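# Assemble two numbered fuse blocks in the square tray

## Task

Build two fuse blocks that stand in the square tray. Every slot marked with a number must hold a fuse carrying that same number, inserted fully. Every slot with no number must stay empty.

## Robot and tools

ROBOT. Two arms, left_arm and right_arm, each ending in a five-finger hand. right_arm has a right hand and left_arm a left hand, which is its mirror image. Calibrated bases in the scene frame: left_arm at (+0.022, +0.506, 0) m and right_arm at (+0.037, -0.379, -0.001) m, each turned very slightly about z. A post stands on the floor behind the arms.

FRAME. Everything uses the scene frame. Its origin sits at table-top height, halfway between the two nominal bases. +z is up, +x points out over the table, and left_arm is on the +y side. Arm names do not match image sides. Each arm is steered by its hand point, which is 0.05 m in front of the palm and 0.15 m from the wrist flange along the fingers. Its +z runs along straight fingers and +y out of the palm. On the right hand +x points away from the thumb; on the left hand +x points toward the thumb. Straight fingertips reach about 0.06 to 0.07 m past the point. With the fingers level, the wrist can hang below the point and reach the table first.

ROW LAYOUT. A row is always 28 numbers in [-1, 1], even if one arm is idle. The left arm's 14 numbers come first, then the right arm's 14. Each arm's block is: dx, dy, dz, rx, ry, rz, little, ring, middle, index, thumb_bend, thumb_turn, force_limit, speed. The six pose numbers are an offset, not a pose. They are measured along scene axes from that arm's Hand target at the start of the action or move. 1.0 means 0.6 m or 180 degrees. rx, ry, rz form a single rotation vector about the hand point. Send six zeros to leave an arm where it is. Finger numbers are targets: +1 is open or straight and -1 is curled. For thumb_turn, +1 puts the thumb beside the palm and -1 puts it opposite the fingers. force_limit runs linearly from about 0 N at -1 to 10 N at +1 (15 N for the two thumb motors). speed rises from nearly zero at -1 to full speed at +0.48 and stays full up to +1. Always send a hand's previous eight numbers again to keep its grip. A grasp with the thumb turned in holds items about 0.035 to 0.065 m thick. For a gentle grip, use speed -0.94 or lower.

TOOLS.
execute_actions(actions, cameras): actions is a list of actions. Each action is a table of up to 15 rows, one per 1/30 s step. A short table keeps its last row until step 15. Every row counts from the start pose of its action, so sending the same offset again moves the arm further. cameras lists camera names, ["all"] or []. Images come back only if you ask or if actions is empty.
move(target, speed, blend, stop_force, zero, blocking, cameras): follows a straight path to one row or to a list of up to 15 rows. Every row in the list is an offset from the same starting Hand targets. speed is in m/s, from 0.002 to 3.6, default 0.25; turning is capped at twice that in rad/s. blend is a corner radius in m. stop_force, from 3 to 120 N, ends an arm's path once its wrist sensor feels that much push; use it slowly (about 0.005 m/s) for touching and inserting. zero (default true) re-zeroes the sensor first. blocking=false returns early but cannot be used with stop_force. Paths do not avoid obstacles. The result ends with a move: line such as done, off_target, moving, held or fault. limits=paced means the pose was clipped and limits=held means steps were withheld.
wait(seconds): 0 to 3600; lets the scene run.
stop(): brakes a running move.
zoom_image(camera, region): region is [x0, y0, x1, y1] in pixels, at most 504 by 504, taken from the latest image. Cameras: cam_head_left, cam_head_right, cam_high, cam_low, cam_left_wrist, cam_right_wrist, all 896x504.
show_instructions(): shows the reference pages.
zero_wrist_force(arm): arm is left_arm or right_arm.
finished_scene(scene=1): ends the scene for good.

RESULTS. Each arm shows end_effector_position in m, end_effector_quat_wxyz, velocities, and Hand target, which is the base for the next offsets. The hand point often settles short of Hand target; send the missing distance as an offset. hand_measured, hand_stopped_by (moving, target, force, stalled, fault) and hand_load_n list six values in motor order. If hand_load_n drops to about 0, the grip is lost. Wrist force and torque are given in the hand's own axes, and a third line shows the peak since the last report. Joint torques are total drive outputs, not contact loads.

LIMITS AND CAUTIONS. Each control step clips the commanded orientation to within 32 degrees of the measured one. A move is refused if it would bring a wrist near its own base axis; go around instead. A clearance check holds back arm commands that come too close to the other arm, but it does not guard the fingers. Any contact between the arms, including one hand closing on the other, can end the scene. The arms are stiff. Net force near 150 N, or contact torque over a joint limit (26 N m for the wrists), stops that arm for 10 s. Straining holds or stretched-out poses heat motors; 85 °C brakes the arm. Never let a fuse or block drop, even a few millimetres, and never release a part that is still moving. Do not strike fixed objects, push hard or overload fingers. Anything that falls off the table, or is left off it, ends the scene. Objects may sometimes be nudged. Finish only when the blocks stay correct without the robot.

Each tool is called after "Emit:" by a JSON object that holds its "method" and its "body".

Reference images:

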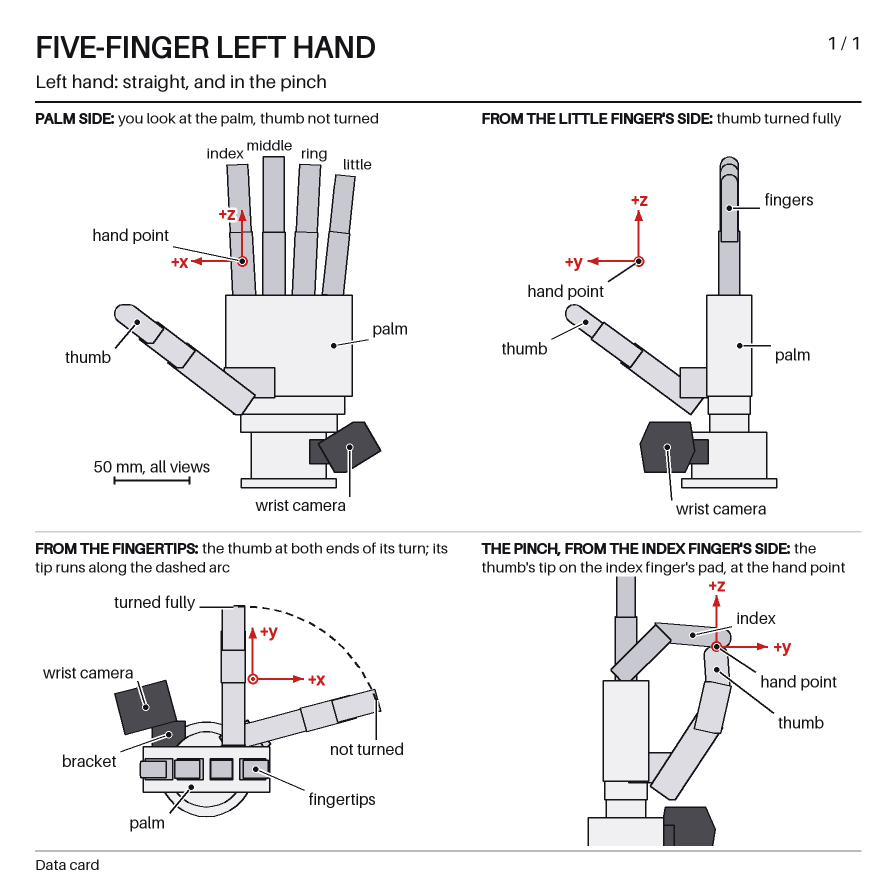

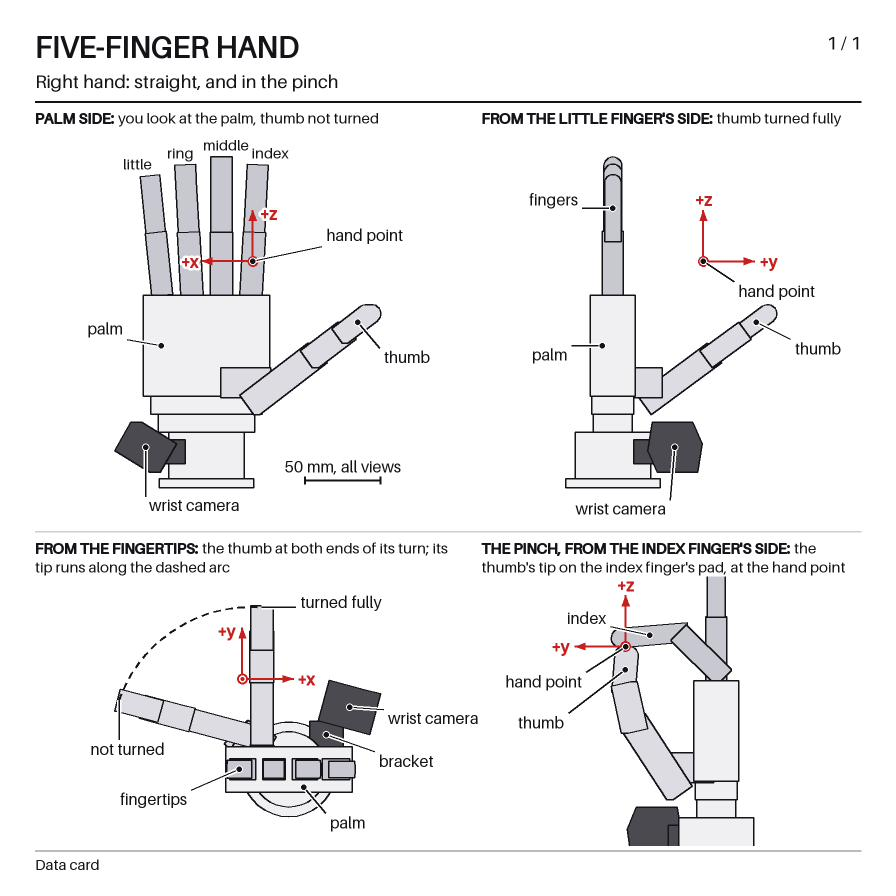

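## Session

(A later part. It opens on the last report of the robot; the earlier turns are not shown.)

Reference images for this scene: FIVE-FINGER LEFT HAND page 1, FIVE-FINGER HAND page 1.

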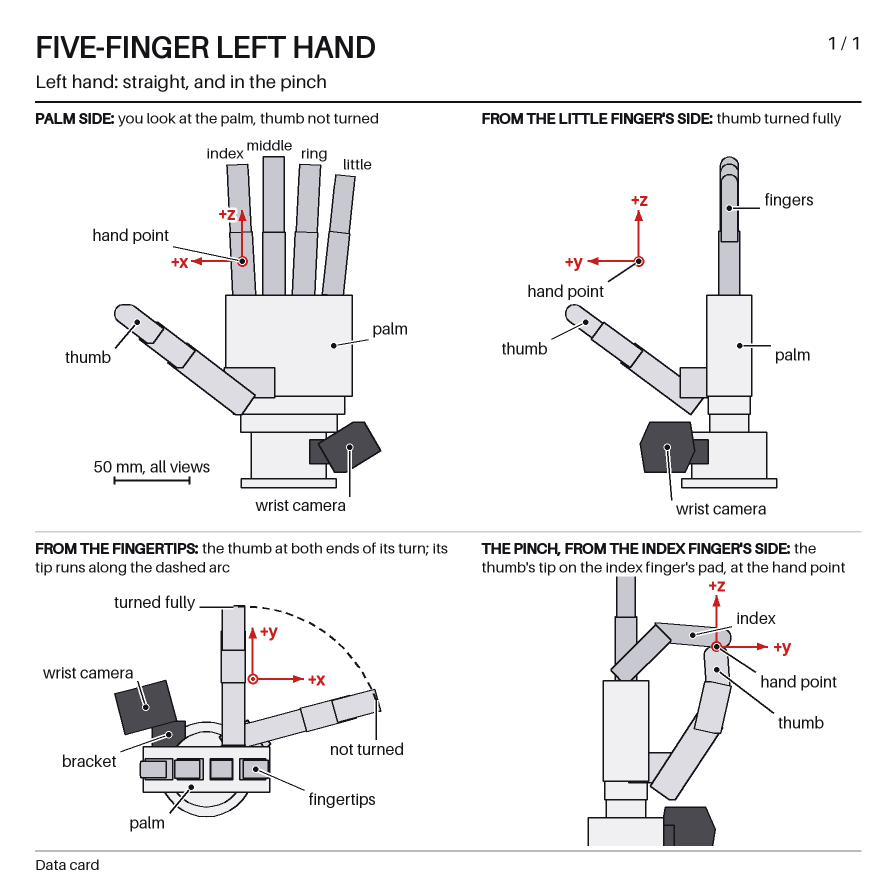

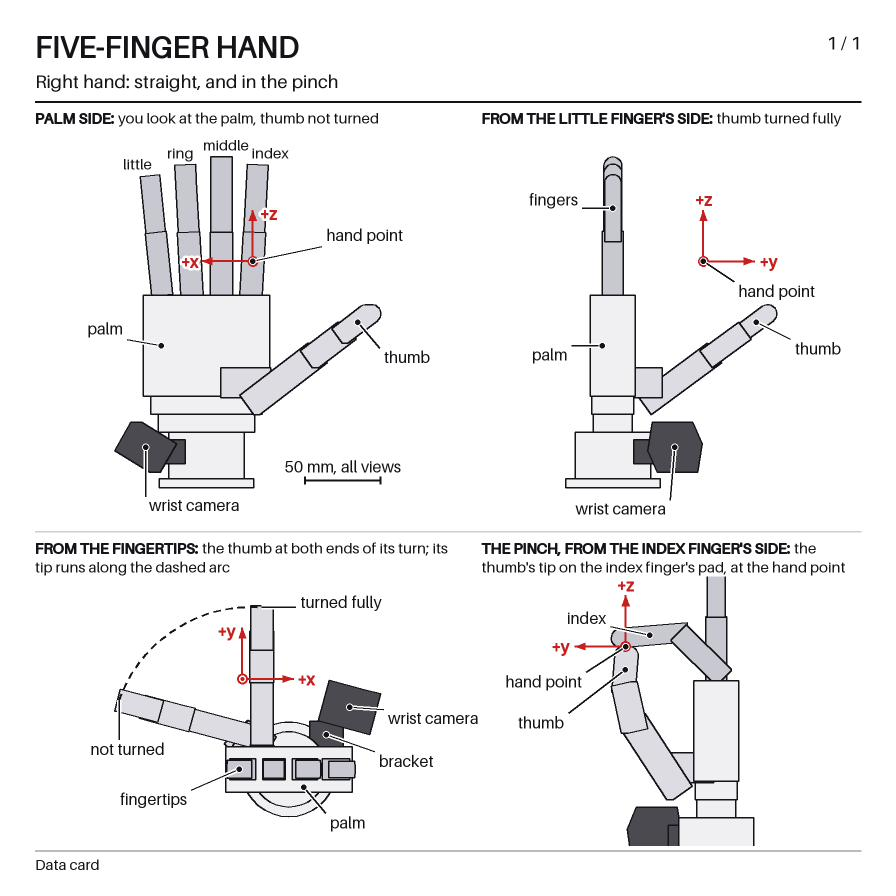

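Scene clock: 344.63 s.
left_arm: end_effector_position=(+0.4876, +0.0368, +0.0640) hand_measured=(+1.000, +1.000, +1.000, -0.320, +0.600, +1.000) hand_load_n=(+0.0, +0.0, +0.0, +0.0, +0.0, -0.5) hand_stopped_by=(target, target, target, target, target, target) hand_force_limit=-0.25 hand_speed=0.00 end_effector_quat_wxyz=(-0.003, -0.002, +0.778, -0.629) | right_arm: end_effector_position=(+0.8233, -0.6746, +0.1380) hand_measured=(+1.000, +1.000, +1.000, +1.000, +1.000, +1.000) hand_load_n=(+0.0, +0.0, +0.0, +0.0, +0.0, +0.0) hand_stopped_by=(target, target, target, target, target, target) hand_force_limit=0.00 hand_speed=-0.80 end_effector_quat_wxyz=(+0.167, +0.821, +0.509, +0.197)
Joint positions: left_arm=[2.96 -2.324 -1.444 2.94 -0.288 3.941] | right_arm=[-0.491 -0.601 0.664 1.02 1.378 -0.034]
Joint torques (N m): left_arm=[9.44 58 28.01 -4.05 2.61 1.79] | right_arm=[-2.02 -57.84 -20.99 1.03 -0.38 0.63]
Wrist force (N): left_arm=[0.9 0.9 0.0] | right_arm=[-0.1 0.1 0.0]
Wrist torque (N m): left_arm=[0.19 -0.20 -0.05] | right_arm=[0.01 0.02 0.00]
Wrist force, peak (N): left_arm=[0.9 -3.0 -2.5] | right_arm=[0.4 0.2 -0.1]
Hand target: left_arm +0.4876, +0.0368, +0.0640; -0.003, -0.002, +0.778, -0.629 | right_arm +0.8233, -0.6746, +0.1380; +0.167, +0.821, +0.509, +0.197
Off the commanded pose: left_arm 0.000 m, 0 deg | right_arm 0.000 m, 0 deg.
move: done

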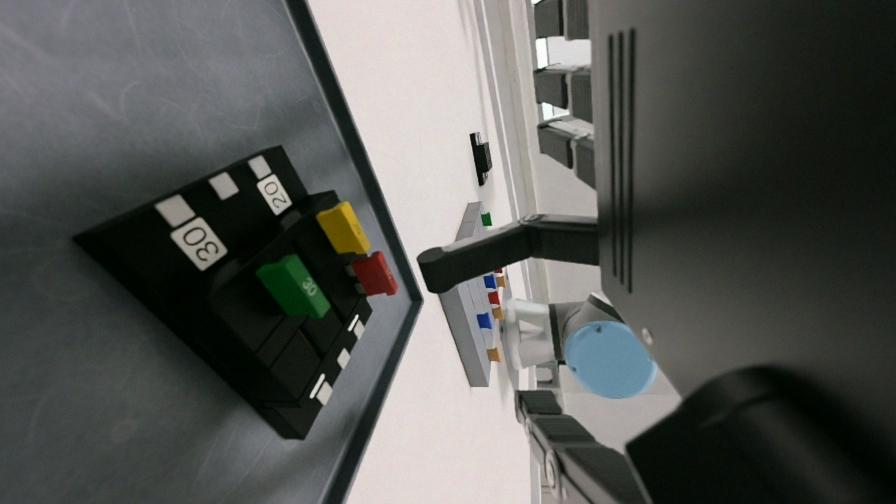

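Emit:
{"method": "move", "body": {"target": [[0,0,-0.02,0,0,0,1,1,1,-0.32,0.6,1,-0.25,0.0,0,0,0,0,0,0,1,1,1,1,1,1,0,-0.8],[0,0,-0.045,0,0,0,1,1,1,-0.32,0.6,1,-0.25,0.0,0,0,0,0,0,0,1,1,1,1,1,1,0,-0.8]], "speed": [0.03,0.009], "blend": [0.002,0], "stop_force": 15, "cameras": ["cam_left_wrist"]}}

Emit:
{"method": "zoom_image", "body": {"camera": "cam_left_wrist", "region": [340, 180, 480, 320]}}

Scene clock: 348.17 s.
left_arm: end_effector_position=(+0.4876, +0.0368, +0.0452) hand_measured=(+1.000, +1.000, +1.000, -0.320, +0.600, +1.000) hand_load_n=(+0.0, +0.0, +0.0, -5.0, +0.0, +0.0) hand_stopped_by=(target, target, target, target, target, target) hand_force_limit=-0.25 hand_speed=0.00 end_effector_quat_wxyz=(-0.003, -0.002, +0.778, -0.629) | right_arm: end_effector_position=(+0.8233, -0.6746, +0.1380) hand_measured=(+1.000, +1.000, +1.000, +1.000, +1.000, +1.000) hand_load_n=(+0.0, +0.0, +0.0, +0.0, +0.0, +0.0) hand_stopped_by=(target, target, target, target, target, target) hand_force_limit=0.00 hand_speed=-0.80 end_effector_quat_wxyz=(+0.167, +0.821, +0.509, +0.197)
Joint positions: left_arm=[2.96 -2.351 -1.452 2.975 -0.288 3.941] | right_arm=[-0.491 -0.601 0.664 1.02 1.378 -0.034]
Joint torques (N m): left_arm=[7.12 52.59 24.11 -3.59 0.14 -0.69] | right_arm=[-2.05 -58.2 -20.39 1.1 -0.33 0.7]
Wrist force (N): left_arm=[-0.6 -9.2 -3.5] | right_arm=[-0.2 0.2 -0.1]
Wrist torque (N m): left_arm=[-0.10 -0.15 0.06] | right_arm=[0.03 0.02 0.00]
Wrist force, peak (N): left_arm=[-0.7 -15.8 -5.0] | right_arm=[0.2 0.2 0.2]
Hand target: left_arm +0.4876, +0.0368, +0.0452; -0.003, -0.002, +0.778, -0.629 (not the last commanded pose) | right_arm +0.8233, -0.6746, +0.1380; +0.167, +0.821, +0.509, +0.197
Off the commanded pose: left_arm 0.008 m, 0 deg | right_arm 0.000 m, 0 deg.
move: contact (left_arm); path passed 1 of 2 targets

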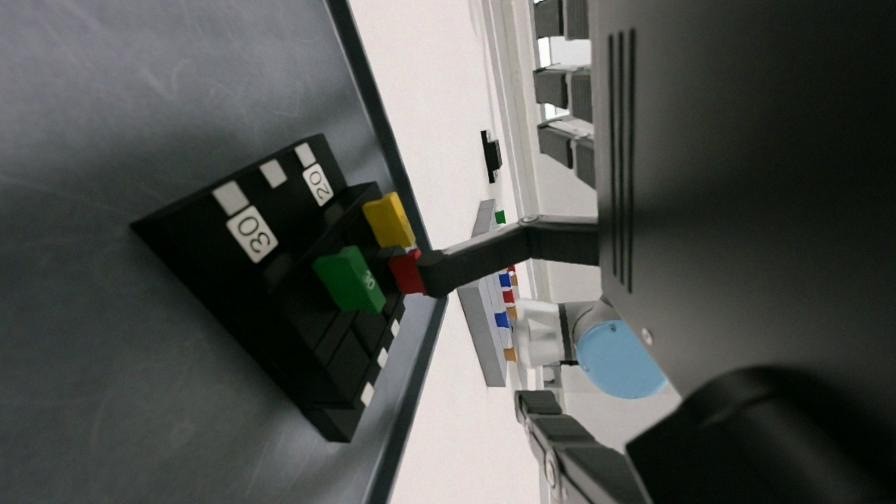

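Scaled by 3.600 from the camera's image (finer frame: 1280x720).

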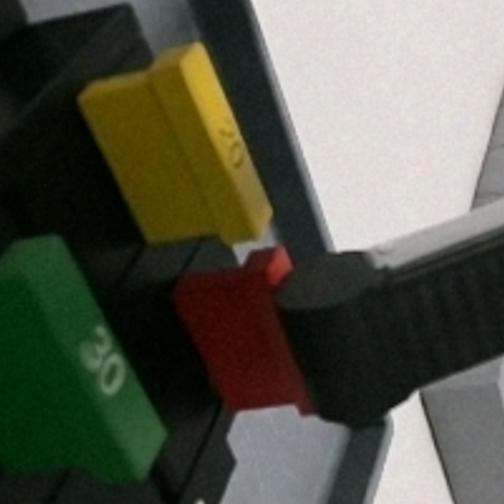

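Emit:
{"method": "move", "body": {"target": [[0,0,0.06633,0,0,0,1,1,1,-0.32,0.6,1,-0.25,0.0,0,0,0,0,0,0,1,1,1,1,1,1,0,-0.8],[-0.27583,-0.25283,0.06633,0,0,0,1,1,1,0.0,0.25,-0.5,-0.25,0.0,0,0,0,0,0,0,1,1,1,1,1,1,0,-0.8],[-0.27583,-0.25283,-0.01367,0,0,0,1,1,1,0.0,0.25,-0.5,-0.25,0.0,0,0,0,0,0,0,1,1,1,1,1,1,0,-0.8]], "speed": [0.12,0.25,0.05], "blend": [0.01,0,0], "cameras": ["cam_left_wrist"]}}

Scene clock: 354.80 s.
left_arm: end_effector_position=(+0.3221, -0.1149, +0.0371) hand_measured=(+1.000, +1.000, +1.000, +0.000, +0.250, -0.500) hand_load_n=(+0.0, +0.0, +0.0, +0.0, +0.0, +0.0) hand_stopped_by=(target, target, target, target, target, target) hand_force_limit=-0.25 hand_speed=0.00 end_effector_quat_wxyz=(-0.003, -0.002, +0.778, -0.629) | right_arm: end_effector_position=(+0.8233, -0.6746, +0.1380) hand_measured=(+1.000, +1.000, +1.000, +1.000, +1.000, +1.000) hand_load_n=(+0.0, +0.0, +0.0, +0.0, +0.0, +0.0) hand_stopped_by=(target, target, target, target, target, target) hand_force_limit=0.00 hand_speed=-0.80 end_effector_quat_wxyz=(+0.167, +0.821, +0.509, +0.197)
Joint positions: left_arm=[2.561 -2.183 -1.715 3.534 -0.629 3.432] | right_arm=[-0.491 -0.601 0.664 1.02 1.378 -0.034]
Joint torques (N m): left_arm=[6.72 27.48 5.32 2.59 0.43 -1.62] | right_arm=[-1.77 -58.26 -21.39 1.04 -0.46 0.77]
Wrist force (N): left_arm=[0.5 1.2 -0.1] | right_arm=[0.1 0.3 0.1]
Wrist torque (N m): left_arm=[0.31 -0.13 0.10] | right_arm=[0.03 0.00 0.01]
Wrist force, peak (N): left_arm=[-0.9 -9.8 -3.9] | right_arm=[0.1 0.3 -0.2]
Hand target: left_arm +0.3221, -0.1149, +0.0370; -0.003, -0.002, +0.778, -0.629 | right_arm +0.8233, -0.6746, +0.1380; +0.167, +0.821, +0.509, +0.197
Off the commanded pose: left_arm 0.000 m, 0 deg | right_arm 0.000 m, 0 deg.
move: done

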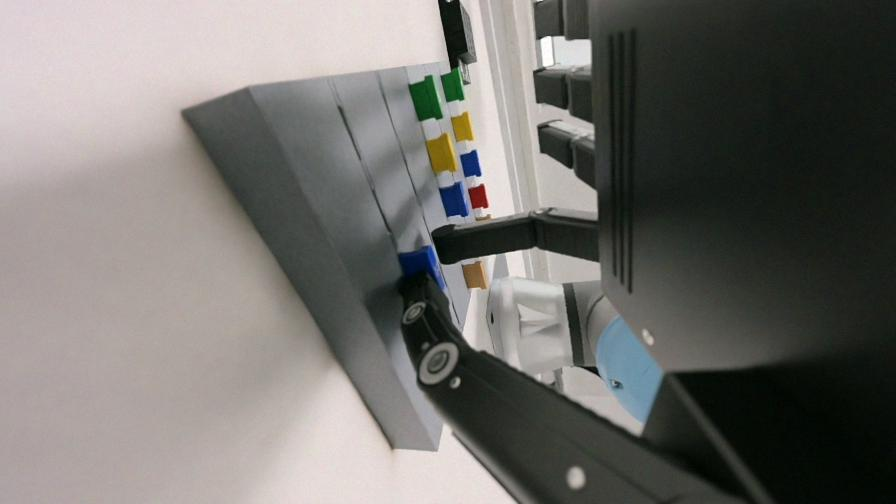

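Emit:
{"method": "move", "body": {"target": [[0,0,0,0,0,0,1,1,1,-0.25,0.0,-0.5,-0.6,-0.92,0,0,0,0,0,0,1,1,1,1,1,1,0,-0.8],[0,0,0,0,0,0,1,1,1,-0.28,-0.05,-0.5,-0.25,-0.92,0,0,0,0,0,0,1,1,1,1,1,1,0,-0.8],[0,0,0.08,0,0,0,1,1,1,-0.28,-0.05,-0.5,-0.25,-0.92,0,0,0,0,0,0,1,1,1,1,1,1,0,-0.8],[0.2735,0.3065,0.08,0,0,0,1,1,1,-0.28,-0.05,-0.5,-0.25,-0.92,0,0,0,0,0,0,1,1,1,1,1,1,0,-0.8],[0.2735,0.3065,0.0175,0,0,0,1,1,1,-0.28,-0.05,-0.5,-0.25,-0.92,0,0,0,0,0,0,1,1,1,1,1,1,0,-0.8]], "speed": [0.05,0.05,0.06,0.2,0.06], "blend": [0,0,0.01,0.01,0], "cameras": ["cam_left_wrist"]}}

Emit:
{"method": "zoom_image", "body": {"camera": "cam_left_wrist", "region": [370, 245, 410, 305]}}

Scene clock: 361.97 s.
left_arm: end_effector_position=(+0.4862, +0.0690, +0.0476) hand_measured=(+1.000, +1.000, +1.000, -0.184, +0.146, -0.500) hand_load_n=(+0.0, +0.0, +0.0, +6.5, +4.5, +0.0) hand_stopped_by=(target, target, target, force, force, target) hand_force_limit=-0.25 hand_speed=-0.92 end_effector_quat_wxyz=(-0.003, -0.002, +0.778, -0.629) | right_arm: end_effector_position=(+0.8233, -0.6746, +0.1380) hand_measured=(+1.000, +1.000, +1.000, +1.000, +1.000, +1.000) hand_load_n=(+0.0, +0.0, +0.0, +0.0, +0.0, +0.0) hand_stopped_by=(target, target, target, target, target, target) hand_force_limit=0.00 hand_speed=-0.80 end_effector_quat_wxyz=(+0.167, +0.821, +0.509, +0.197)
Joint positions: left_arm=[3.02 -2.359 -1.471 2.832 -0.251 4.118] | right_arm=[-0.491 -0.601 0.664 1.02 1.378 -0.034]
Joint torques (N m): left_arm=[0.41 30.35 26.88 0.34 -0.35 1.83] | right_arm=[-2.16 -58.8 -21.26 1.11 -0.42 0.75]
Wrist force (N): left_arm=[0.6 1.1 0.0] | right_arm=[-0.1 0.1 0.0]
Wrist torque (N m): left_arm=[0.22 -0.17 -0.07] | right_arm=[0.00 0.01 0.00]
Wrist force, peak (N): left_arm=[0.7 1.5 -0.9] | right_arm=[-0.2 0.2 -0.2]
Hand target: left_arm +0.4862, +0.0690, +0.0475; -0.003, -0.002, +0.778, -0.629 | right_arm +0.8233, -0.6746, +0.1380; +0.167, +0.821, +0.509, +0.197
Off the commanded pose: left_arm 0.000 m, 0 deg | right_arm 0.000 m, 0 deg.
move: done

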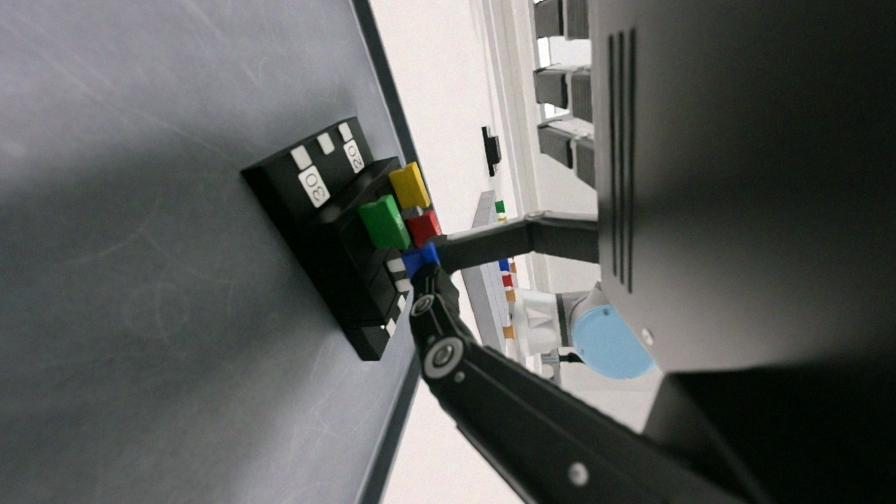

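Scaled by 8.400 from the camera's image (finer frame: 1280x720).

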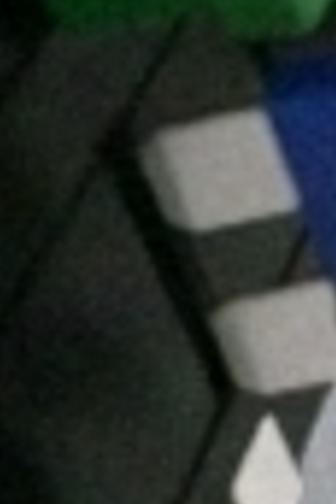

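Emit:
{"method": "zoom_image", "body": {"camera": "cam_left_wrist", "region": [350, 150, 460, 260]}}

Scaled by 4.582 from the camera's image (finer frame: 1280x720).

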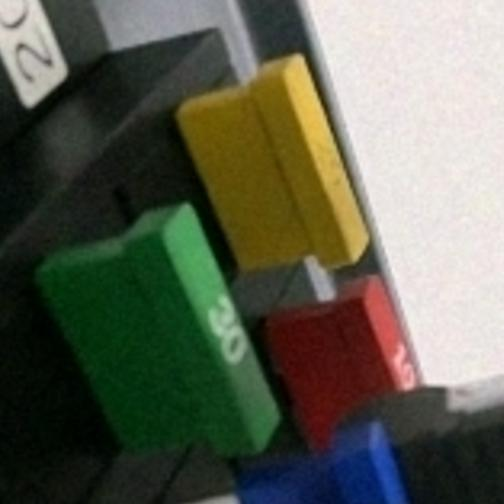

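Emit:
{"method": "move", "body": {"target": [[0,-0.0007,0,0,0,0,1,1,1,-0.28,-0.05,-0.5,-0.25,-0.92,0,0,0,0,0,0,1,1,1,1,1,1,0,-0.8],[0,-0.0007,-0.01,0,0,0,1,1,1,-0.28,-0.05,-0.5,-0.25,-0.92,0,0,0,0,0,0,1,1,1,1,1,1,0,-0.8]], "speed": 0.008, "blend": [0.0003,0], "stop_force": 3, "cameras": ["cam_left_wrist"]}}

Emit:
{"method": "zoom_image", "body": {"camera": "cam_left_wrist", "region": [370, 245, 410, 305]}}

Scene clock: 365.97 s.
left_arm: end_effector_position=(+0.4863, +0.0686, +0.0455) hand_measured=(+1.000, +1.000, +1.000, -0.184, +0.146, -0.500) hand_load_n=(+0.0, +0.0, +0.0, +6.0, +3.5, +0.0) hand_stopped_by=(target, target, target, force, force, target) hand_force_limit=-0.25 hand_speed=-0.92 end_effector_quat_wxyz=(-0.003, -0.002, +0.778, -0.629) | right_arm: end_effector_position=(+0.8233, -0.6746, +0.1380) hand_measured=(+1.000, +1.000, +1.000, +1.000, +1.000, +1.000) hand_load_n=(+0.0, +0.0, +0.0, +0.0, +0.0, +0.0) hand_stopped_by=(target, target, target, target, target, target) hand_force_limit=0.00 hand_speed=-0.80 end_effector_quat_wxyz=(+0.167, +0.821, +0.509, +0.197)
Joint positions: left_arm=[3.019 -2.363 -1.472 2.838 -0.252 4.116] | right_arm=[-0.491 -0.601 0.664 1.02 1.378 -0.034]
Joint torques (N m): left_arm=[-5.29 56.84 26.34 -4.42 -0.14 0.41] | right_arm=[-2.5 -58.24 -21.06 1.14 -0.39 0.62]
Wrist force (N): left_arm=[0.4 0.9 -0.3] | right_arm=[0.1 0.0 0.1]
Wrist torque (N m): left_arm=[0.23 -0.15 0.07] | right_arm=[-0.01 -0.02 0.00]
Wrist force, peak (N): left_arm=[0.5 -3.5 -0.2] | right_arm=[-0.2 -0.1 0.4]
Hand target: left_arm +0.4863, +0.0686, +0.0455; -0.003, -0.002, +0.778, -0.629 (not the last commanded pose) | right_arm +0.8233, -0.6746, +0.1380; +0.167, +0.821, +0.509, +0.197
Off the commanded pose: left_arm 0.004 m, 0 deg | right_arm 0.000 m, 0 deg.
move: contact (left_arm); path passed 1 of 2 targets; blend cut to 0.0002 m at target 1

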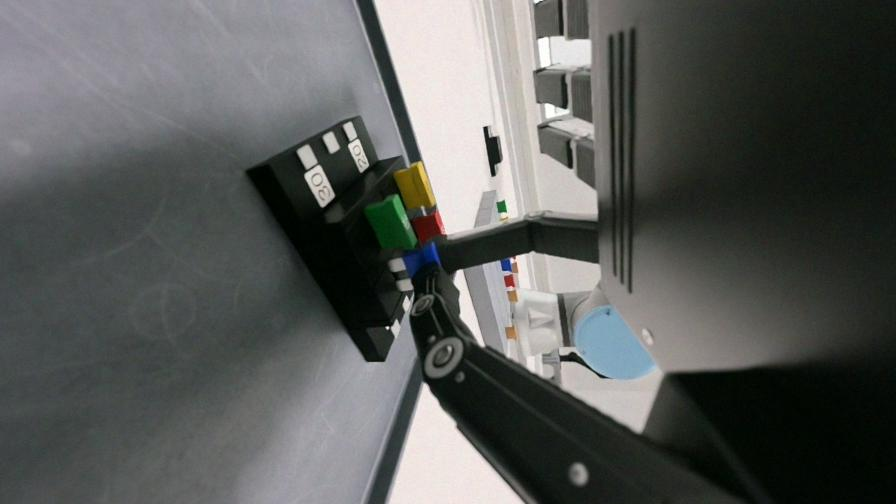

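Scaled by 8.400 from the camera's image (finer frame: 1280x720).

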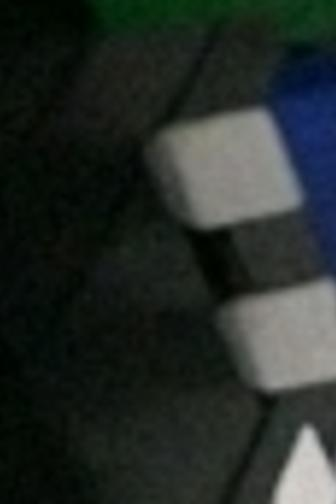

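Emit:
{"method": "move", "body": {"target": [[0,0,0.0012,0,0,0,1,1,1,-0.28,-0.05,-0.5,-0.25,-0.92,0,0,0,0,0,0,1,1,1,1,1,1,0,-0.8],[-0.0005,-0.0013,0.0012,0,0,0,1,1,1,-0.28,-0.05,-0.5,-0.25,-0.92,0,0,0,0,0,0,1,1,1,1,1,1,0,-0.8],[-0.0005,-0.0013,-0.006,0,0,0,1,1,1,-0.28,-0.05,-0.5,-0.25,-0.92,0,0,0,0,0,0,1,1,1,1,1,1,0,-0.8]], "speed": 0.008, "blend": [0.0002,0.0002,0], "stop_force": 3, "zero": false, "cameras": ["cam_left_wrist"]}}

Emit:
{"method": "zoom_image", "body": {"camera": "cam_left_wrist", "region": [370, 245, 410, 305]}}

Scene clock: 371.13 s.
left_arm: end_effector_position=(+0.4861, +0.0679, +0.0453) hand_measured=(+1.000, +1.000, +1.000, -0.184, +0.146, -0.500) hand_load_n=(+0.0, +0.0, +0.0, +6.5, +3.5, +0.0) hand_stopped_by=(target, target, target, force, force, target) hand_force_limit=-0.25 hand_speed=-0.92 end_effector_quat_wxyz=(-0.003, -0.002, +0.778, -0.629) | right_arm: end_effector_position=(+0.8233, -0.6746, +0.1380) hand_measured=(+1.000, +1.000, +1.000, +1.000, +1.000, +1.000) hand_load_n=(+0.0, +0.0, +0.0, +0.0, +0.0, +0.0) hand_stopped_by=(target, target, target, target, target, target) hand_force_limit=0.00 hand_speed=-0.80 end_effector_quat_wxyz=(+0.167, +0.821, +0.509, +0.197)
Joint positions: left_arm=[3.018 -2.362 -1.472 2.842 -0.253 4.111] | right_arm=[-0.491 -0.601 0.664 1.02 1.378 -0.034]
Joint torques (N m): left_arm=[8.81 56.54 26.5 -4.46 0.82 1.75] | right_arm=[-2.91 -57.32 -20.53 1.06 -0.27 0.77]
Wrist force (N): left_arm=[0.4 0.7 -0.3] | right_arm=[-0.1 0.0 -0.1]
Wrist torque (N m): left_arm=[0.20 -0.14 0.07] | right_arm=[0.00 0.01 0.00]
Wrist force, peak (N): left_arm=[0.4 -4.1 -0.4] | right_arm=[-0.1 0.4 -0.1]
Hand target: left_arm +0.4861, +0.0679, +0.0453; -0.003, -0.002, +0.778, -0.629 (not the last commanded pose) | right_arm +0.8233, -0.6746, +0.1380; +0.167, +0.821, +0.509, +0.197
Off the commanded pose: left_arm 0.003 m, 0 deg | right_arm 0.000 m, 0 deg.
move: contact (left_arm); path passed 2 of 3 targets

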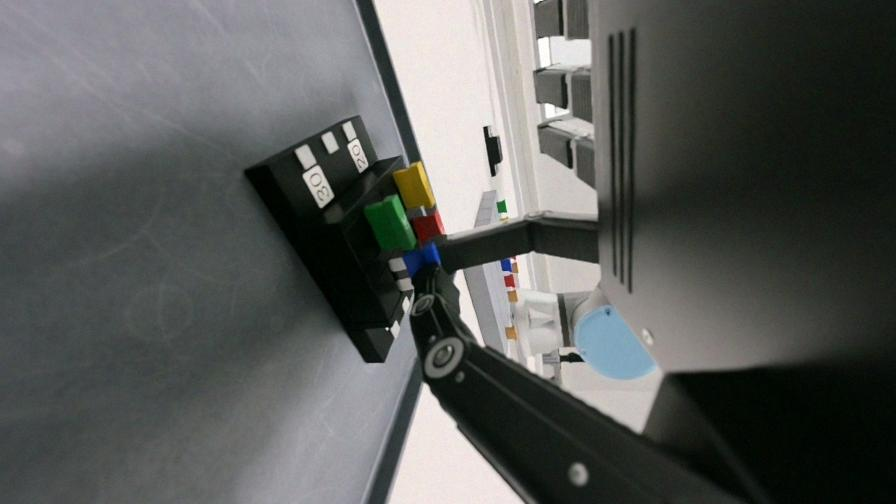

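Scaled by 8.400 from the camera's image (finer frame: 1280x720).

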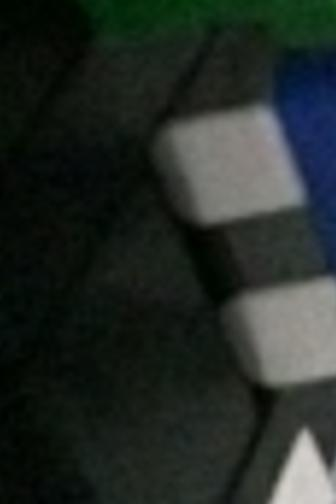

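Emit:
{"method": "wait", "body": {"seconds": 0.1, "cameras": ["cam_left_wrist","cam_low","cam_high"]}}

Emit:
{"method": "zoom_image", "body": {"camera": "cam_left_wrist", "region": [376, 250, 406, 300]}}

Scene clock: 373.23 s.
left_arm: end_effector_position=(+0.4861, +0.0679, +0.0453) hand_measured=(+1.000, +1.000, +1.000, -0.184, +0.146, -0.500) hand_load_n=(+0.0, +0.0, +0.0, +6.5, +3.0, +0.0) hand_stopped_by=(target, target, target, force, force, target) hand_force_limit=-0.25 hand_speed=-0.92 end_effector_quat_wxyz=(-0.003, -0.002, +0.778, -0.629) | right_arm: end_effector_position=(+0.8233, -0.6746, +0.1380) hand_measured=(+1.000, +1.000, +1.000, +1.000, +1.000, +1.000) hand_load_n=(+0.0, +0.0, +0.0, +0.0, +0.0, +0.0) hand_stopped_by=(target, target, target, target, target, target) hand_force_limit=0.00 hand_speed=-0.80 end_effector_quat_wxyz=(+0.167, +0.821, +0.509, +0.197)
Joint positions: left_arm=[3.018 -2.362 -1.472 2.842 -0.253 4.111] | right_arm=[-0.491 -0.601 0.664 1.02 1.378 -0.034]
Joint torques (N m): left_arm=[9.68 57.82 26.85 -4.36 2.34 1.7] | right_arm=[-2.33 -58.49 -20.77 1.11 -0.37 0.56]
Wrist force (N): left_arm=[0.4 0.9 -0.3] | right_arm=[0.0 0.1 -0.1]
Wrist torque (N m): left_arm=[0.23 -0.14 0.07] | right_arm=[0.01 0.00 0.00]
Wrist force, peak (N): left_arm=[0.5 1.1 -0.5] | right_arm=[0.2 0.1 -0.4]
Hand target: left_arm +0.4861, +0.0679, +0.0453; -0.003, -0.002, +0.778, -0.629 (not the last commanded pose) | right_arm +0.8233, -0.6746, +0.1380; +0.167, +0.821, +0.509, +0.197
Off the commanded pose: left_arm 0.003 m, 0 deg | right_arm 0.000 m, 0 deg.
wait: 0.10 s; at rest from the start
Images, in order (width x height): cam_high 896x504, cam_low 896x504, cam_left_wrist 896x504.

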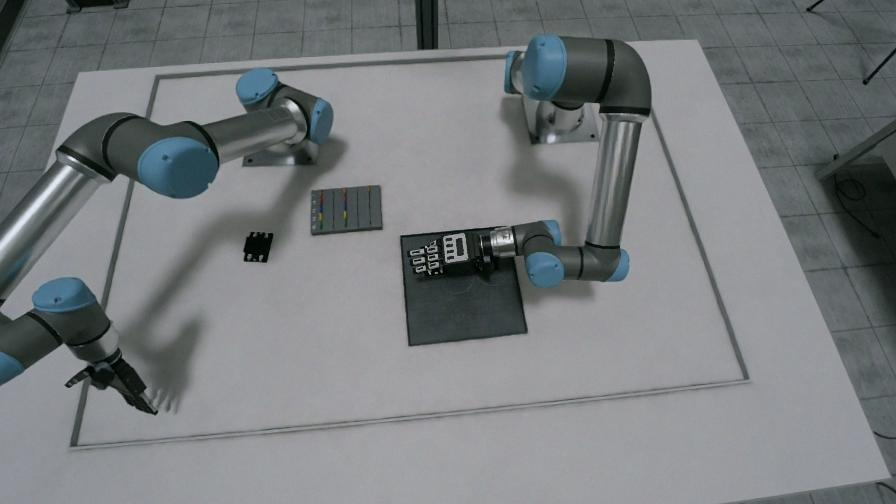

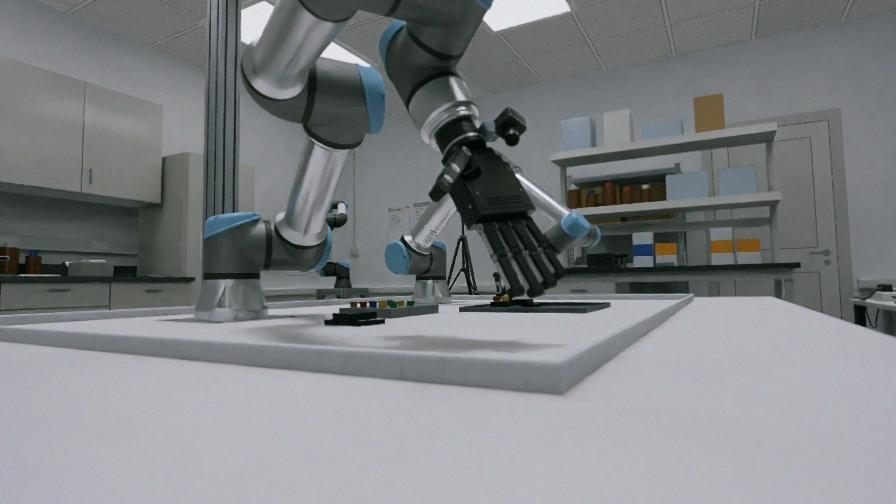

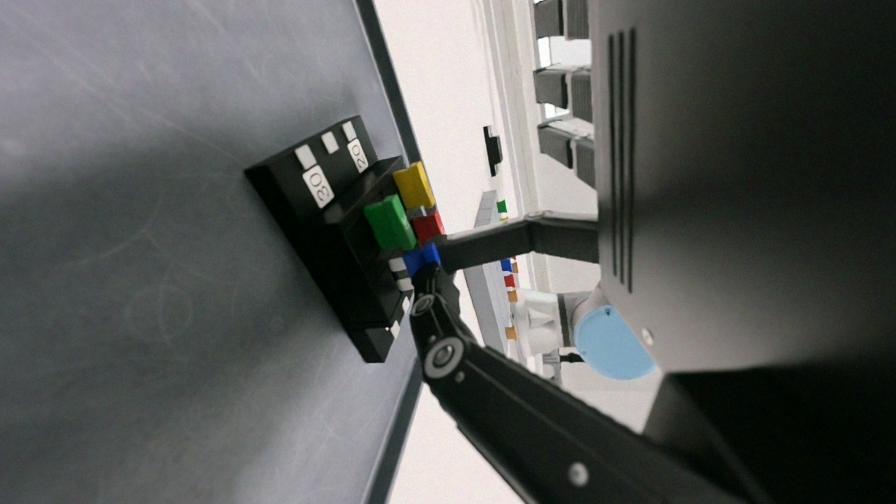

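Scaled by 10.080 from the camera's image (finer frame: 1280x720).

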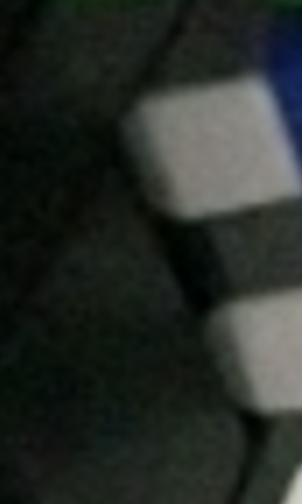

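Emit:
{"method": "move", "body": {"target": [[0,0,0.001,0,0,0,1,1,1,-0.28,-0.05,-0.5,-0.25,-0.92,0,0,0,0,0,0,1,1,1,1,1,1,0,-0.8],[-0.0007,0.0002,0.001,0,0,0,1,1,1,-0.28,-0.05,-0.5,-0.25,-0.92,0,0,0,0,0,0,1,1,1,1,1,1,0,-0.8],[-0.0007,0.0002,-0.006,0,0,0,1,1,1,-0.28,-0.05,-0.5,-0.25,-0.92,0,0,0,0,0,0,1,1,1,1,1,1,0,-0.8]], "speed": 0.008, "blend": [0.0002,0.0002,0], "stop_force": 3, "zero": false, "cameras": ["cam_left_wrist"]}}

Emit:
{"method": "zoom_image", "body": {"camera": "cam_left_wrist", "region": [370, 245, 410, 305]}}

Scene clock: 376.63 s.
left_arm: end_effector_position=(+0.4858, +0.0680, +0.0447) hand_measured=(+1.000, +1.000, +1.000, -0.184, +0.146, -0.500) hand_load_n=(+0.0, +0.0, +0.0, +6.0, +4.5, +0.0) hand_stopped_by=(target, target, target, force, force, target) hand_force_limit=-0.25 hand_speed=-0.92 end_effector_quat_wxyz=(-0.003, -0.002, +0.778, -0.629) | right_arm: end_effector_position=(+0.8233, -0.6746, +0.1380) hand_measured=(+1.000, +1.000, +1.000, +1.000, +1.000, +1.000) hand_load_n=(+0.0, +0.0, +0.0, +0.0, +0.0, +0.0) hand_stopped_by=(target, target, target, target, target, target) hand_force_limit=0.00 hand_speed=-0.80 end_effector_quat_wxyz=(+0.167, +0.821, +0.509, +0.197)
Joint positions: left_arm=[3.018 -2.362 -1.474 2.844 -0.252 4.112] | right_arm=[-0.491 -0.601 0.664 1.02 1.378 -0.034]
Joint torques (N m): left_arm=[9.32 56.89 26.79 -4.3 1.12 0.46] | right_arm=[-3.72 -58.66 -21.37 1.18 -0.33 0.75]
Wrist force (N): left_arm=[0.9 1.3 -0.1] | right_arm=[0.0 0.0 0.0]
Wrist torque (N m): left_arm=[0.25 -0.18 -0.03] | right_arm=[-0.01 -0.01 0.00]
Wrist force, peak (N): left_arm=[1.2 -2.1 0.1] | right_arm=[0.0 -0.2 -0.2]
Hand target: left_arm +0.4858, +0.0680, +0.0447; -0.003, -0.002, +0.778, -0.629 (not the last commanded pose) | right_arm +0.8233, -0.6746, +0.1380; +0.167, +0.821, +0.509, +0.197
Off the commanded pose: left_arm 0.003 m, 0 deg | right_arm 0.000 m, 0 deg.
move: contact (left_arm); path passed 2 of 3 targets

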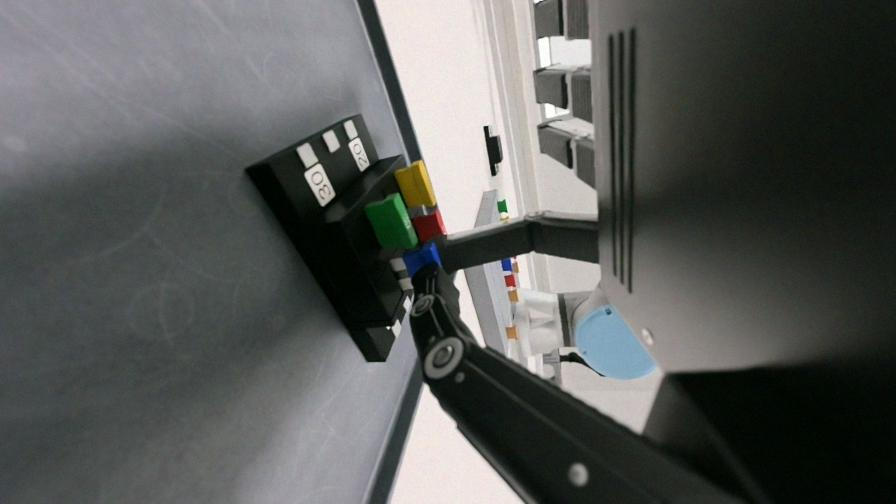

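Scaled by 8.400 from the camera's image (finer frame: 1280x720).

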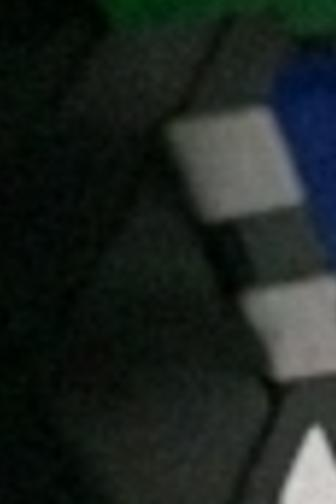

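Emit:
{"method": "move", "body": {"target": [0,0,-0.00667,0,0,0,1,1,1,-0.28,-0.05,-0.5,-0.25,-0.92,0,0,0,0,0,0,1,1,1,1,1,1,0,-0.8], "speed": 0.008, "stop_force": 4, "cameras": ["cam_left_wrist"]}}

Emit:
{"method": "zoom_image", "body": {"camera": "cam_left_wrist", "region": [370, 245, 410, 305]}}

Scene clock: 378.93 s.
left_arm: end_effector_position=(+0.4858, +0.0680, +0.0413) hand_measured=(+1.000, +1.000, +1.000, -0.184, +0.146, -0.500) hand_load_n=(+0.0, -0.5, +0.0, +6.5, +3.5, +0.0) hand_stopped_by=(target, target, target, force, force, target) hand_force_limit=-0.25 hand_speed=-0.92 end_effector_quat_wxyz=(-0.003, -0.002, +0.778, -0.629) | right_arm: end_effector_position=(+0.8233, -0.6746, +0.1380) hand_measured=(+1.000, +1.000, +1.000, +1.000, +1.000, +1.000) hand_load_n=(+0.0, +0.0, +0.0, +0.0, +0.0, +0.0) hand_stopped_by=(target, target, target, target, target, target) hand_force_limit=0.00 hand_speed=-0.80 end_effector_quat_wxyz=(+0.167, +0.821, +0.509, +0.197)
Joint positions: left_arm=[3.018 -2.367 -1.475 2.85 -0.252 4.112] | right_arm=[-0.491 -0.601 0.664 1.02 1.378 -0.034]
Joint torques (N m): left_arm=[9.3 56.38 20.87 -4.21 -0.44 1.19] | right_arm=[-2.69 -58.45 -21.14 1.15 -0.39 0.82]
Wrist force (N): left_arm=[0.8 -0.4 -0.7] | right_arm=[-0.1 0.0 0.0]
Wrist torque (N m): left_arm=[0.17 -0.19 -0.04] | right_arm=[0.00 0.02 -0.01]
Wrist force, peak (N): left_arm=[1.0 -4.2 -0.7] | right_arm=[0.1 -0.2 -0.3]
Hand target: left_arm +0.4858, +0.0680, +0.0413; -0.003, -0.002, +0.778, -0.629 (not the last commanded pose) | right_arm +0.8233, -0.6746, +0.1380; +0.167, +0.821, +0.509, +0.197
Off the commanded pose: left_arm 0.001 m, 0 deg | right_arm 0.000 m, 0 deg.
move: contact (left_arm)

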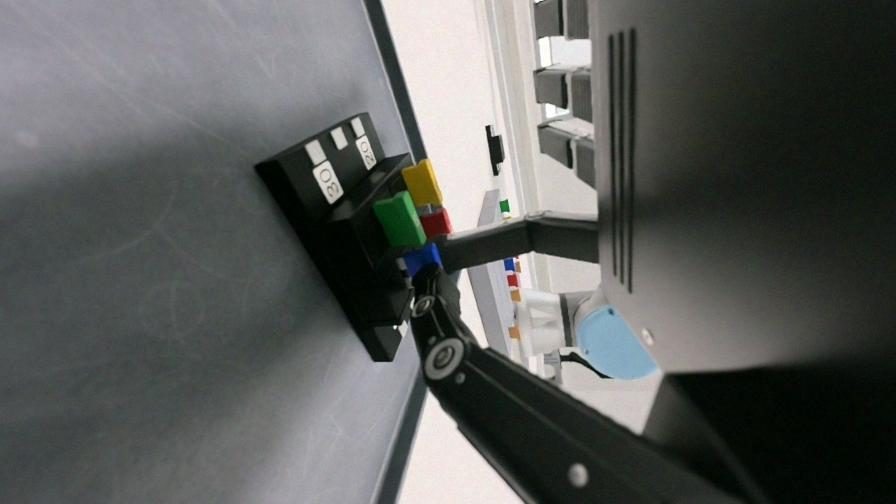

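Scaled by 8.400 from the camera's image (finer frame: 1280x720).

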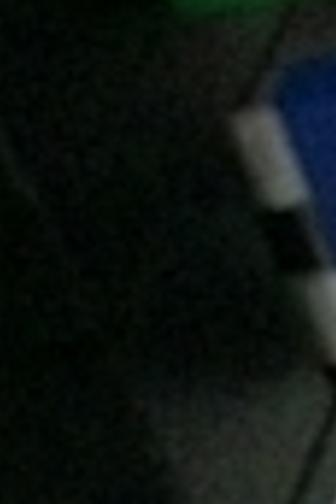

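Emit:
{"method": "move", "body": {"target": [[0,0,0,0,0,0,1,1,1,-0.06,0.2,-0.5,-0.25,-0.4,0,0,0,0,0,0,1,1,1,1,1,1,0,-0.8],[0.0025,0,0.0383,0,0,0,1,1,1,-0.06,0.2,-0.5,-0.25,-0.4,0,0,0,0,0,0,1,1,1,1,1,1,0,-0.8],[0.0025,0,0.0383,0,0,0,1,1,1,-0.32,0.6,1,-0.25,0.0,0,0,0,0,0,0,1,1,1,1,1,1,0,-0.8]], "speed": 0.06, "cameras": ["cam_left_wrist"]}}

Emit:
{"method": "zoom_image", "body": {"camera": "cam_left_wrist", "region": [300, 150, 440, 290]}}

Scene clock: 382.37 s.
left_arm: end_effector_position=(+0.4873, +0.0680, +0.0643) hand_measured=(+1.000, +1.000, +1.000, -0.320, +0.600, +1.000) hand_load_n=(+0.0, +0.0, +0.0, +0.0, +0.0, +0.0) hand_stopped_by=(target, target, target, target, target, target) hand_force_limit=-0.25 hand_speed=0.00 end_effector_quat_wxyz=(-0.003, -0.002, +0.778, -0.629) | right_arm: end_effector_position=(+0.8233, -0.6746, +0.1380) hand_measured=(+1.000, +1.000, +1.000, +1.000, +1.000, +1.000) hand_load_n=(+0.0, +0.0, +0.0, +0.0, +0.0, +0.0) hand_stopped_by=(target, target, target, target, target, target) hand_force_limit=0.00 hand_speed=-0.80 end_effector_quat_wxyz=(+0.167, +0.821, +0.509, +0.197)
Joint positions: left_arm=[3.019 -2.336 -1.461 2.805 -0.252 4.113] | right_arm=[-0.491 -0.601 0.664 1.02 1.378 -0.034]
Joint torques (N m): left_arm=[9.4 56.97 26.52 -4.39 2.49 1.91] | right_arm=[-3.11 -58.89 -21.62 1.14 -0.45 0.69]
Wrist force (N): left_arm=[0.4 1.4 -0.2] | right_arm=[-0.1 0.2 0.0]
Wrist torque (N m): left_arm=[0.28 -0.12 -0.07] | right_arm=[0.02 0.01 0.00]
Wrist force, peak (N): left_arm=[0.4 1.6 -0.3] | right_arm=[0.3 0.2 -0.1]
Hand target: left_arm +0.4873, +0.0680, +0.0643; -0.003, -0.002, +0.778, -0.629 | right_arm +0.8233, -0.6746, +0.1380; +0.167, +0.821, +0.509, +0.197
Off the commanded pose: left_arm 0.000 m, 0 deg | right_arm 0.000 m, 0 deg.
move: done

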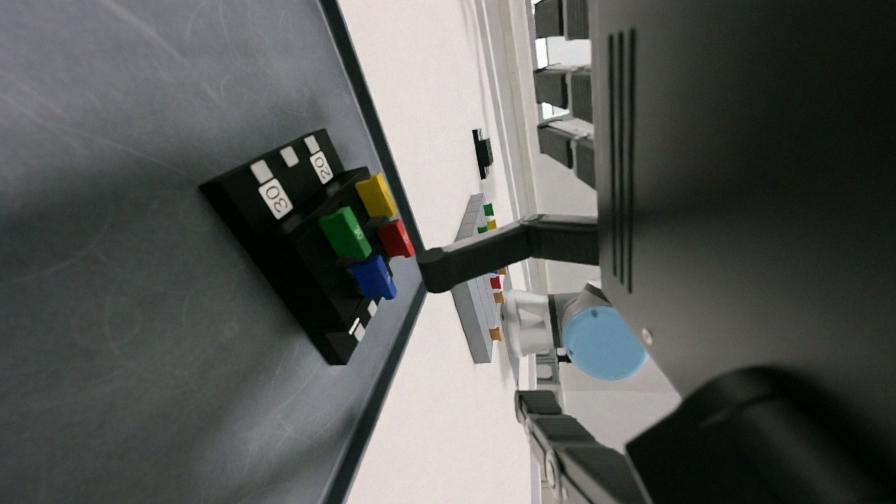

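Scaled by 3.600 from the camera's image (finer frame: 1280x720).

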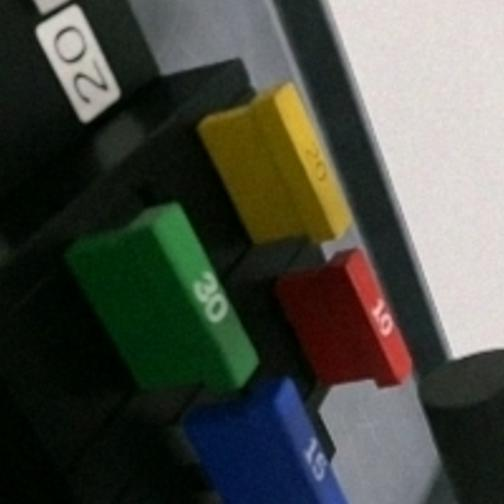

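Emit:
{"method": "move", "body": {"target": [[0,0,-0.022,0,0,0,1,1,1,-0.32,0.6,1,-0.25,0.0,0,0,0,0,0,0,1,1,1,1,1,1,0,-0.8],[0,0,-0.045,0,0,0,1,1,1,-0.32,0.6,1,-0.25,0.0,0,0,0,0,0,0,1,1,1,1,1,1,0,-0.8]], "speed": [0.03,0.009], "blend": [0.002,0], "stop_force": 15}}

Emit:
{"method": "move", "body": {"target": [0,0,0.055,0,0,0,1,1,1,-0.32,0.6,1,-0.25,0.0,0,0,0,0,0,0,1,1,1,1,1,1,0,-0.8], "speed": 0.1, "cameras": ["cam_left_wrist"]}}

Emit:
{"method": "zoom_image", "body": {"camera": "cam_left_wrist", "region": [250, 120, 390, 260]}}

Scene clock: 386.07 s.
left_arm: end_effector_position=(+0.4873, +0.0680, +0.0455) hand_measured=(+1.000, +1.000, +1.000, -0.320, +0.600, +1.000) hand_load_n=(+0.0, +0.0, -0.5, -4.0, +0.0, -0.5) hand_stopped_by=(target, target, target, target, target, target) hand_force_limit=-0.25 hand_speed=0.00 end_effector_quat_wxyz=(-0.003, -0.002, +0.777, -0.629) | right_arm: end_effector_position=(+0.8233, -0.6746, +0.1380) hand_measured=(+1.000, +1.000, +1.000, +1.000, +1.000, +1.000) hand_load_n=(+0.0, +0.0, +0.0, +0.0, +0.0, +0.0) hand_stopped_by=(target, target, target, target, target, target) hand_force_limit=0.00 hand_speed=-0.80 end_effector_quat_wxyz=(+0.167, +0.821, +0.509, +0.197)
Joint positions: left_arm=[3.019 -2.364 -1.468 2.839 -0.252 4.113] | right_arm=[-0.491 -0.601 0.664 1.02 1.378 -0.034]
Joint torques (N m): left_arm=[6.25 51.89 24.23 -4.06 -1.17 -0.61] | right_arm=[-3.4 -58.78 -20.17 1.26 -0.38 0.78]
Wrist force (N): left_arm=[-1.7 -8.1 -2.7] | right_arm=[0.2 -0.1 0.0]
Wrist torque (N m): left_arm=[-0.08 -0.04 0.05] | right_arm=[-0.01 -0.03 0.01]
Wrist force, peak (N): left_arm=[-1.5 -14.8 -4.3] | right_arm=[0.2 -0.3 0.0]
Hand target: left_arm +0.4873, +0.0680, +0.0455; -0.003, -0.002, +0.777, -0.629 (not the last commanded pose) | right_arm +0.8233, -0.6746, +0.1380; +0.167, +0.821, +0.509, +0.197
Off the commanded pose: left_arm 0.008 m, 0 deg | right_arm 0.000 m, 0 deg.
move: contact (left_arm); path passed 1 of 2 targets

Scene clock: 387.00 s.
left_arm: end_effector_position=(+0.4873, +0.0680, +0.0784) hand_measured=(+1.000, +1.000, +1.000, -0.320, +0.600, +1.000) hand_load_n=(+0.0, +0.0, +0.0, +0.0, +0.0, +0.0) hand_stopped_by=(target, target, target, target, target, target) hand_force_limit=-0.25 hand_speed=0.00 end_effector_quat_wxyz=(-0.003, -0.002, +0.777, -0.629) | right_arm: end_effector_position=(+0.8233, -0.6746, +0.1380) hand_measured=(+1.000, +1.000, +1.000, +1.000, +1.000, +1.000) hand_load_n=(+0.0, +0.0, +0.0, +0.0, -0.5, +0.0) hand_stopped_by=(target, target, target, target, target, target) hand_force_limit=0.00 hand_speed=-0.80 end_effector_quat_wxyz=(+0.167, +0.821, +0.509, +0.197)
Joint positions: left_arm=[3.019 -2.316 -1.455 2.778 -0.252 4.113] | right_arm=[-0.491 -0.601 0.664 1.02 1.378 -0.034]
Joint torques (N m): left_arm=[-8.57 56.62 27.61 -4.28 2.88 1.79] | right_arm=[-3.73 -59.33 -20.73 1.2 -0.54 0.71]
Wrist force (N): left_arm=[0.5 1.3 -0.2] | right_arm=[0.2 0.1 -0.2]
Wrist torque (N m): left_arm=[0.25 -0.13 -0.08] | right_arm=[0.02 -0.03 0.02]
Wrist force, peak (N): left_arm=[-1.7 -7.9 -2.7] | right_arm=[0.2 0.1 -0.2]
Hand target: left_arm +0.4873, +0.0680, +0.0785; -0.003, -0.002, +0.777, -0.629 | right_arm +0.8233, -0.6746, +0.1380; +0.167, +0.821, +0.509, +0.197
Off the commanded pose: left_arm 0.000 m, 0 deg | right_arm 0.000 m, 0 deg.
move: done

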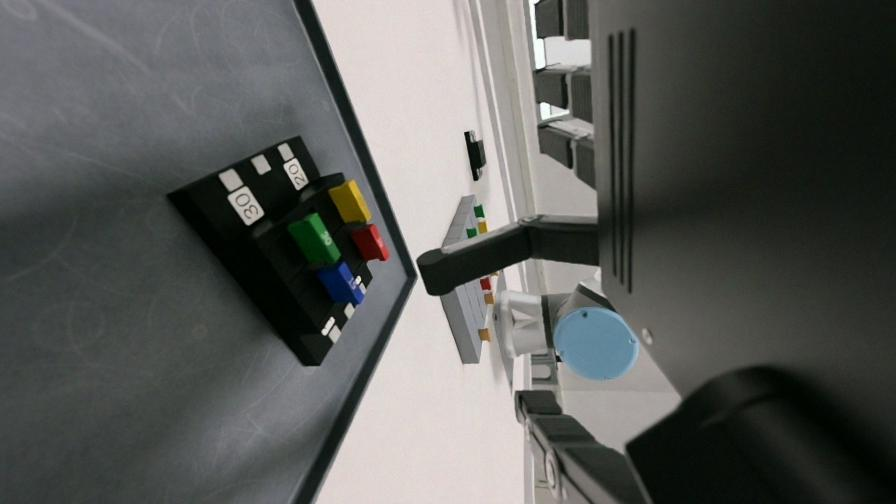

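Scaled by 3.600 from the camera's image (finer frame: 1280x720).

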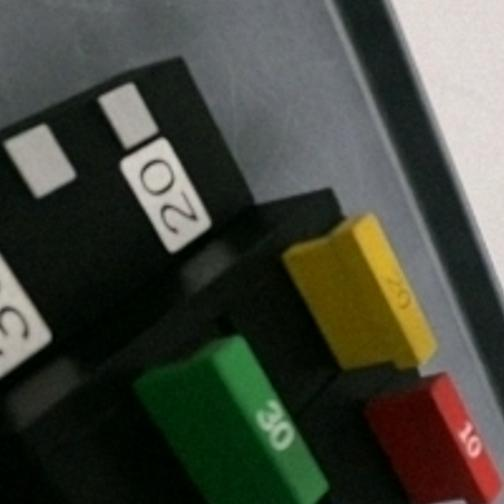

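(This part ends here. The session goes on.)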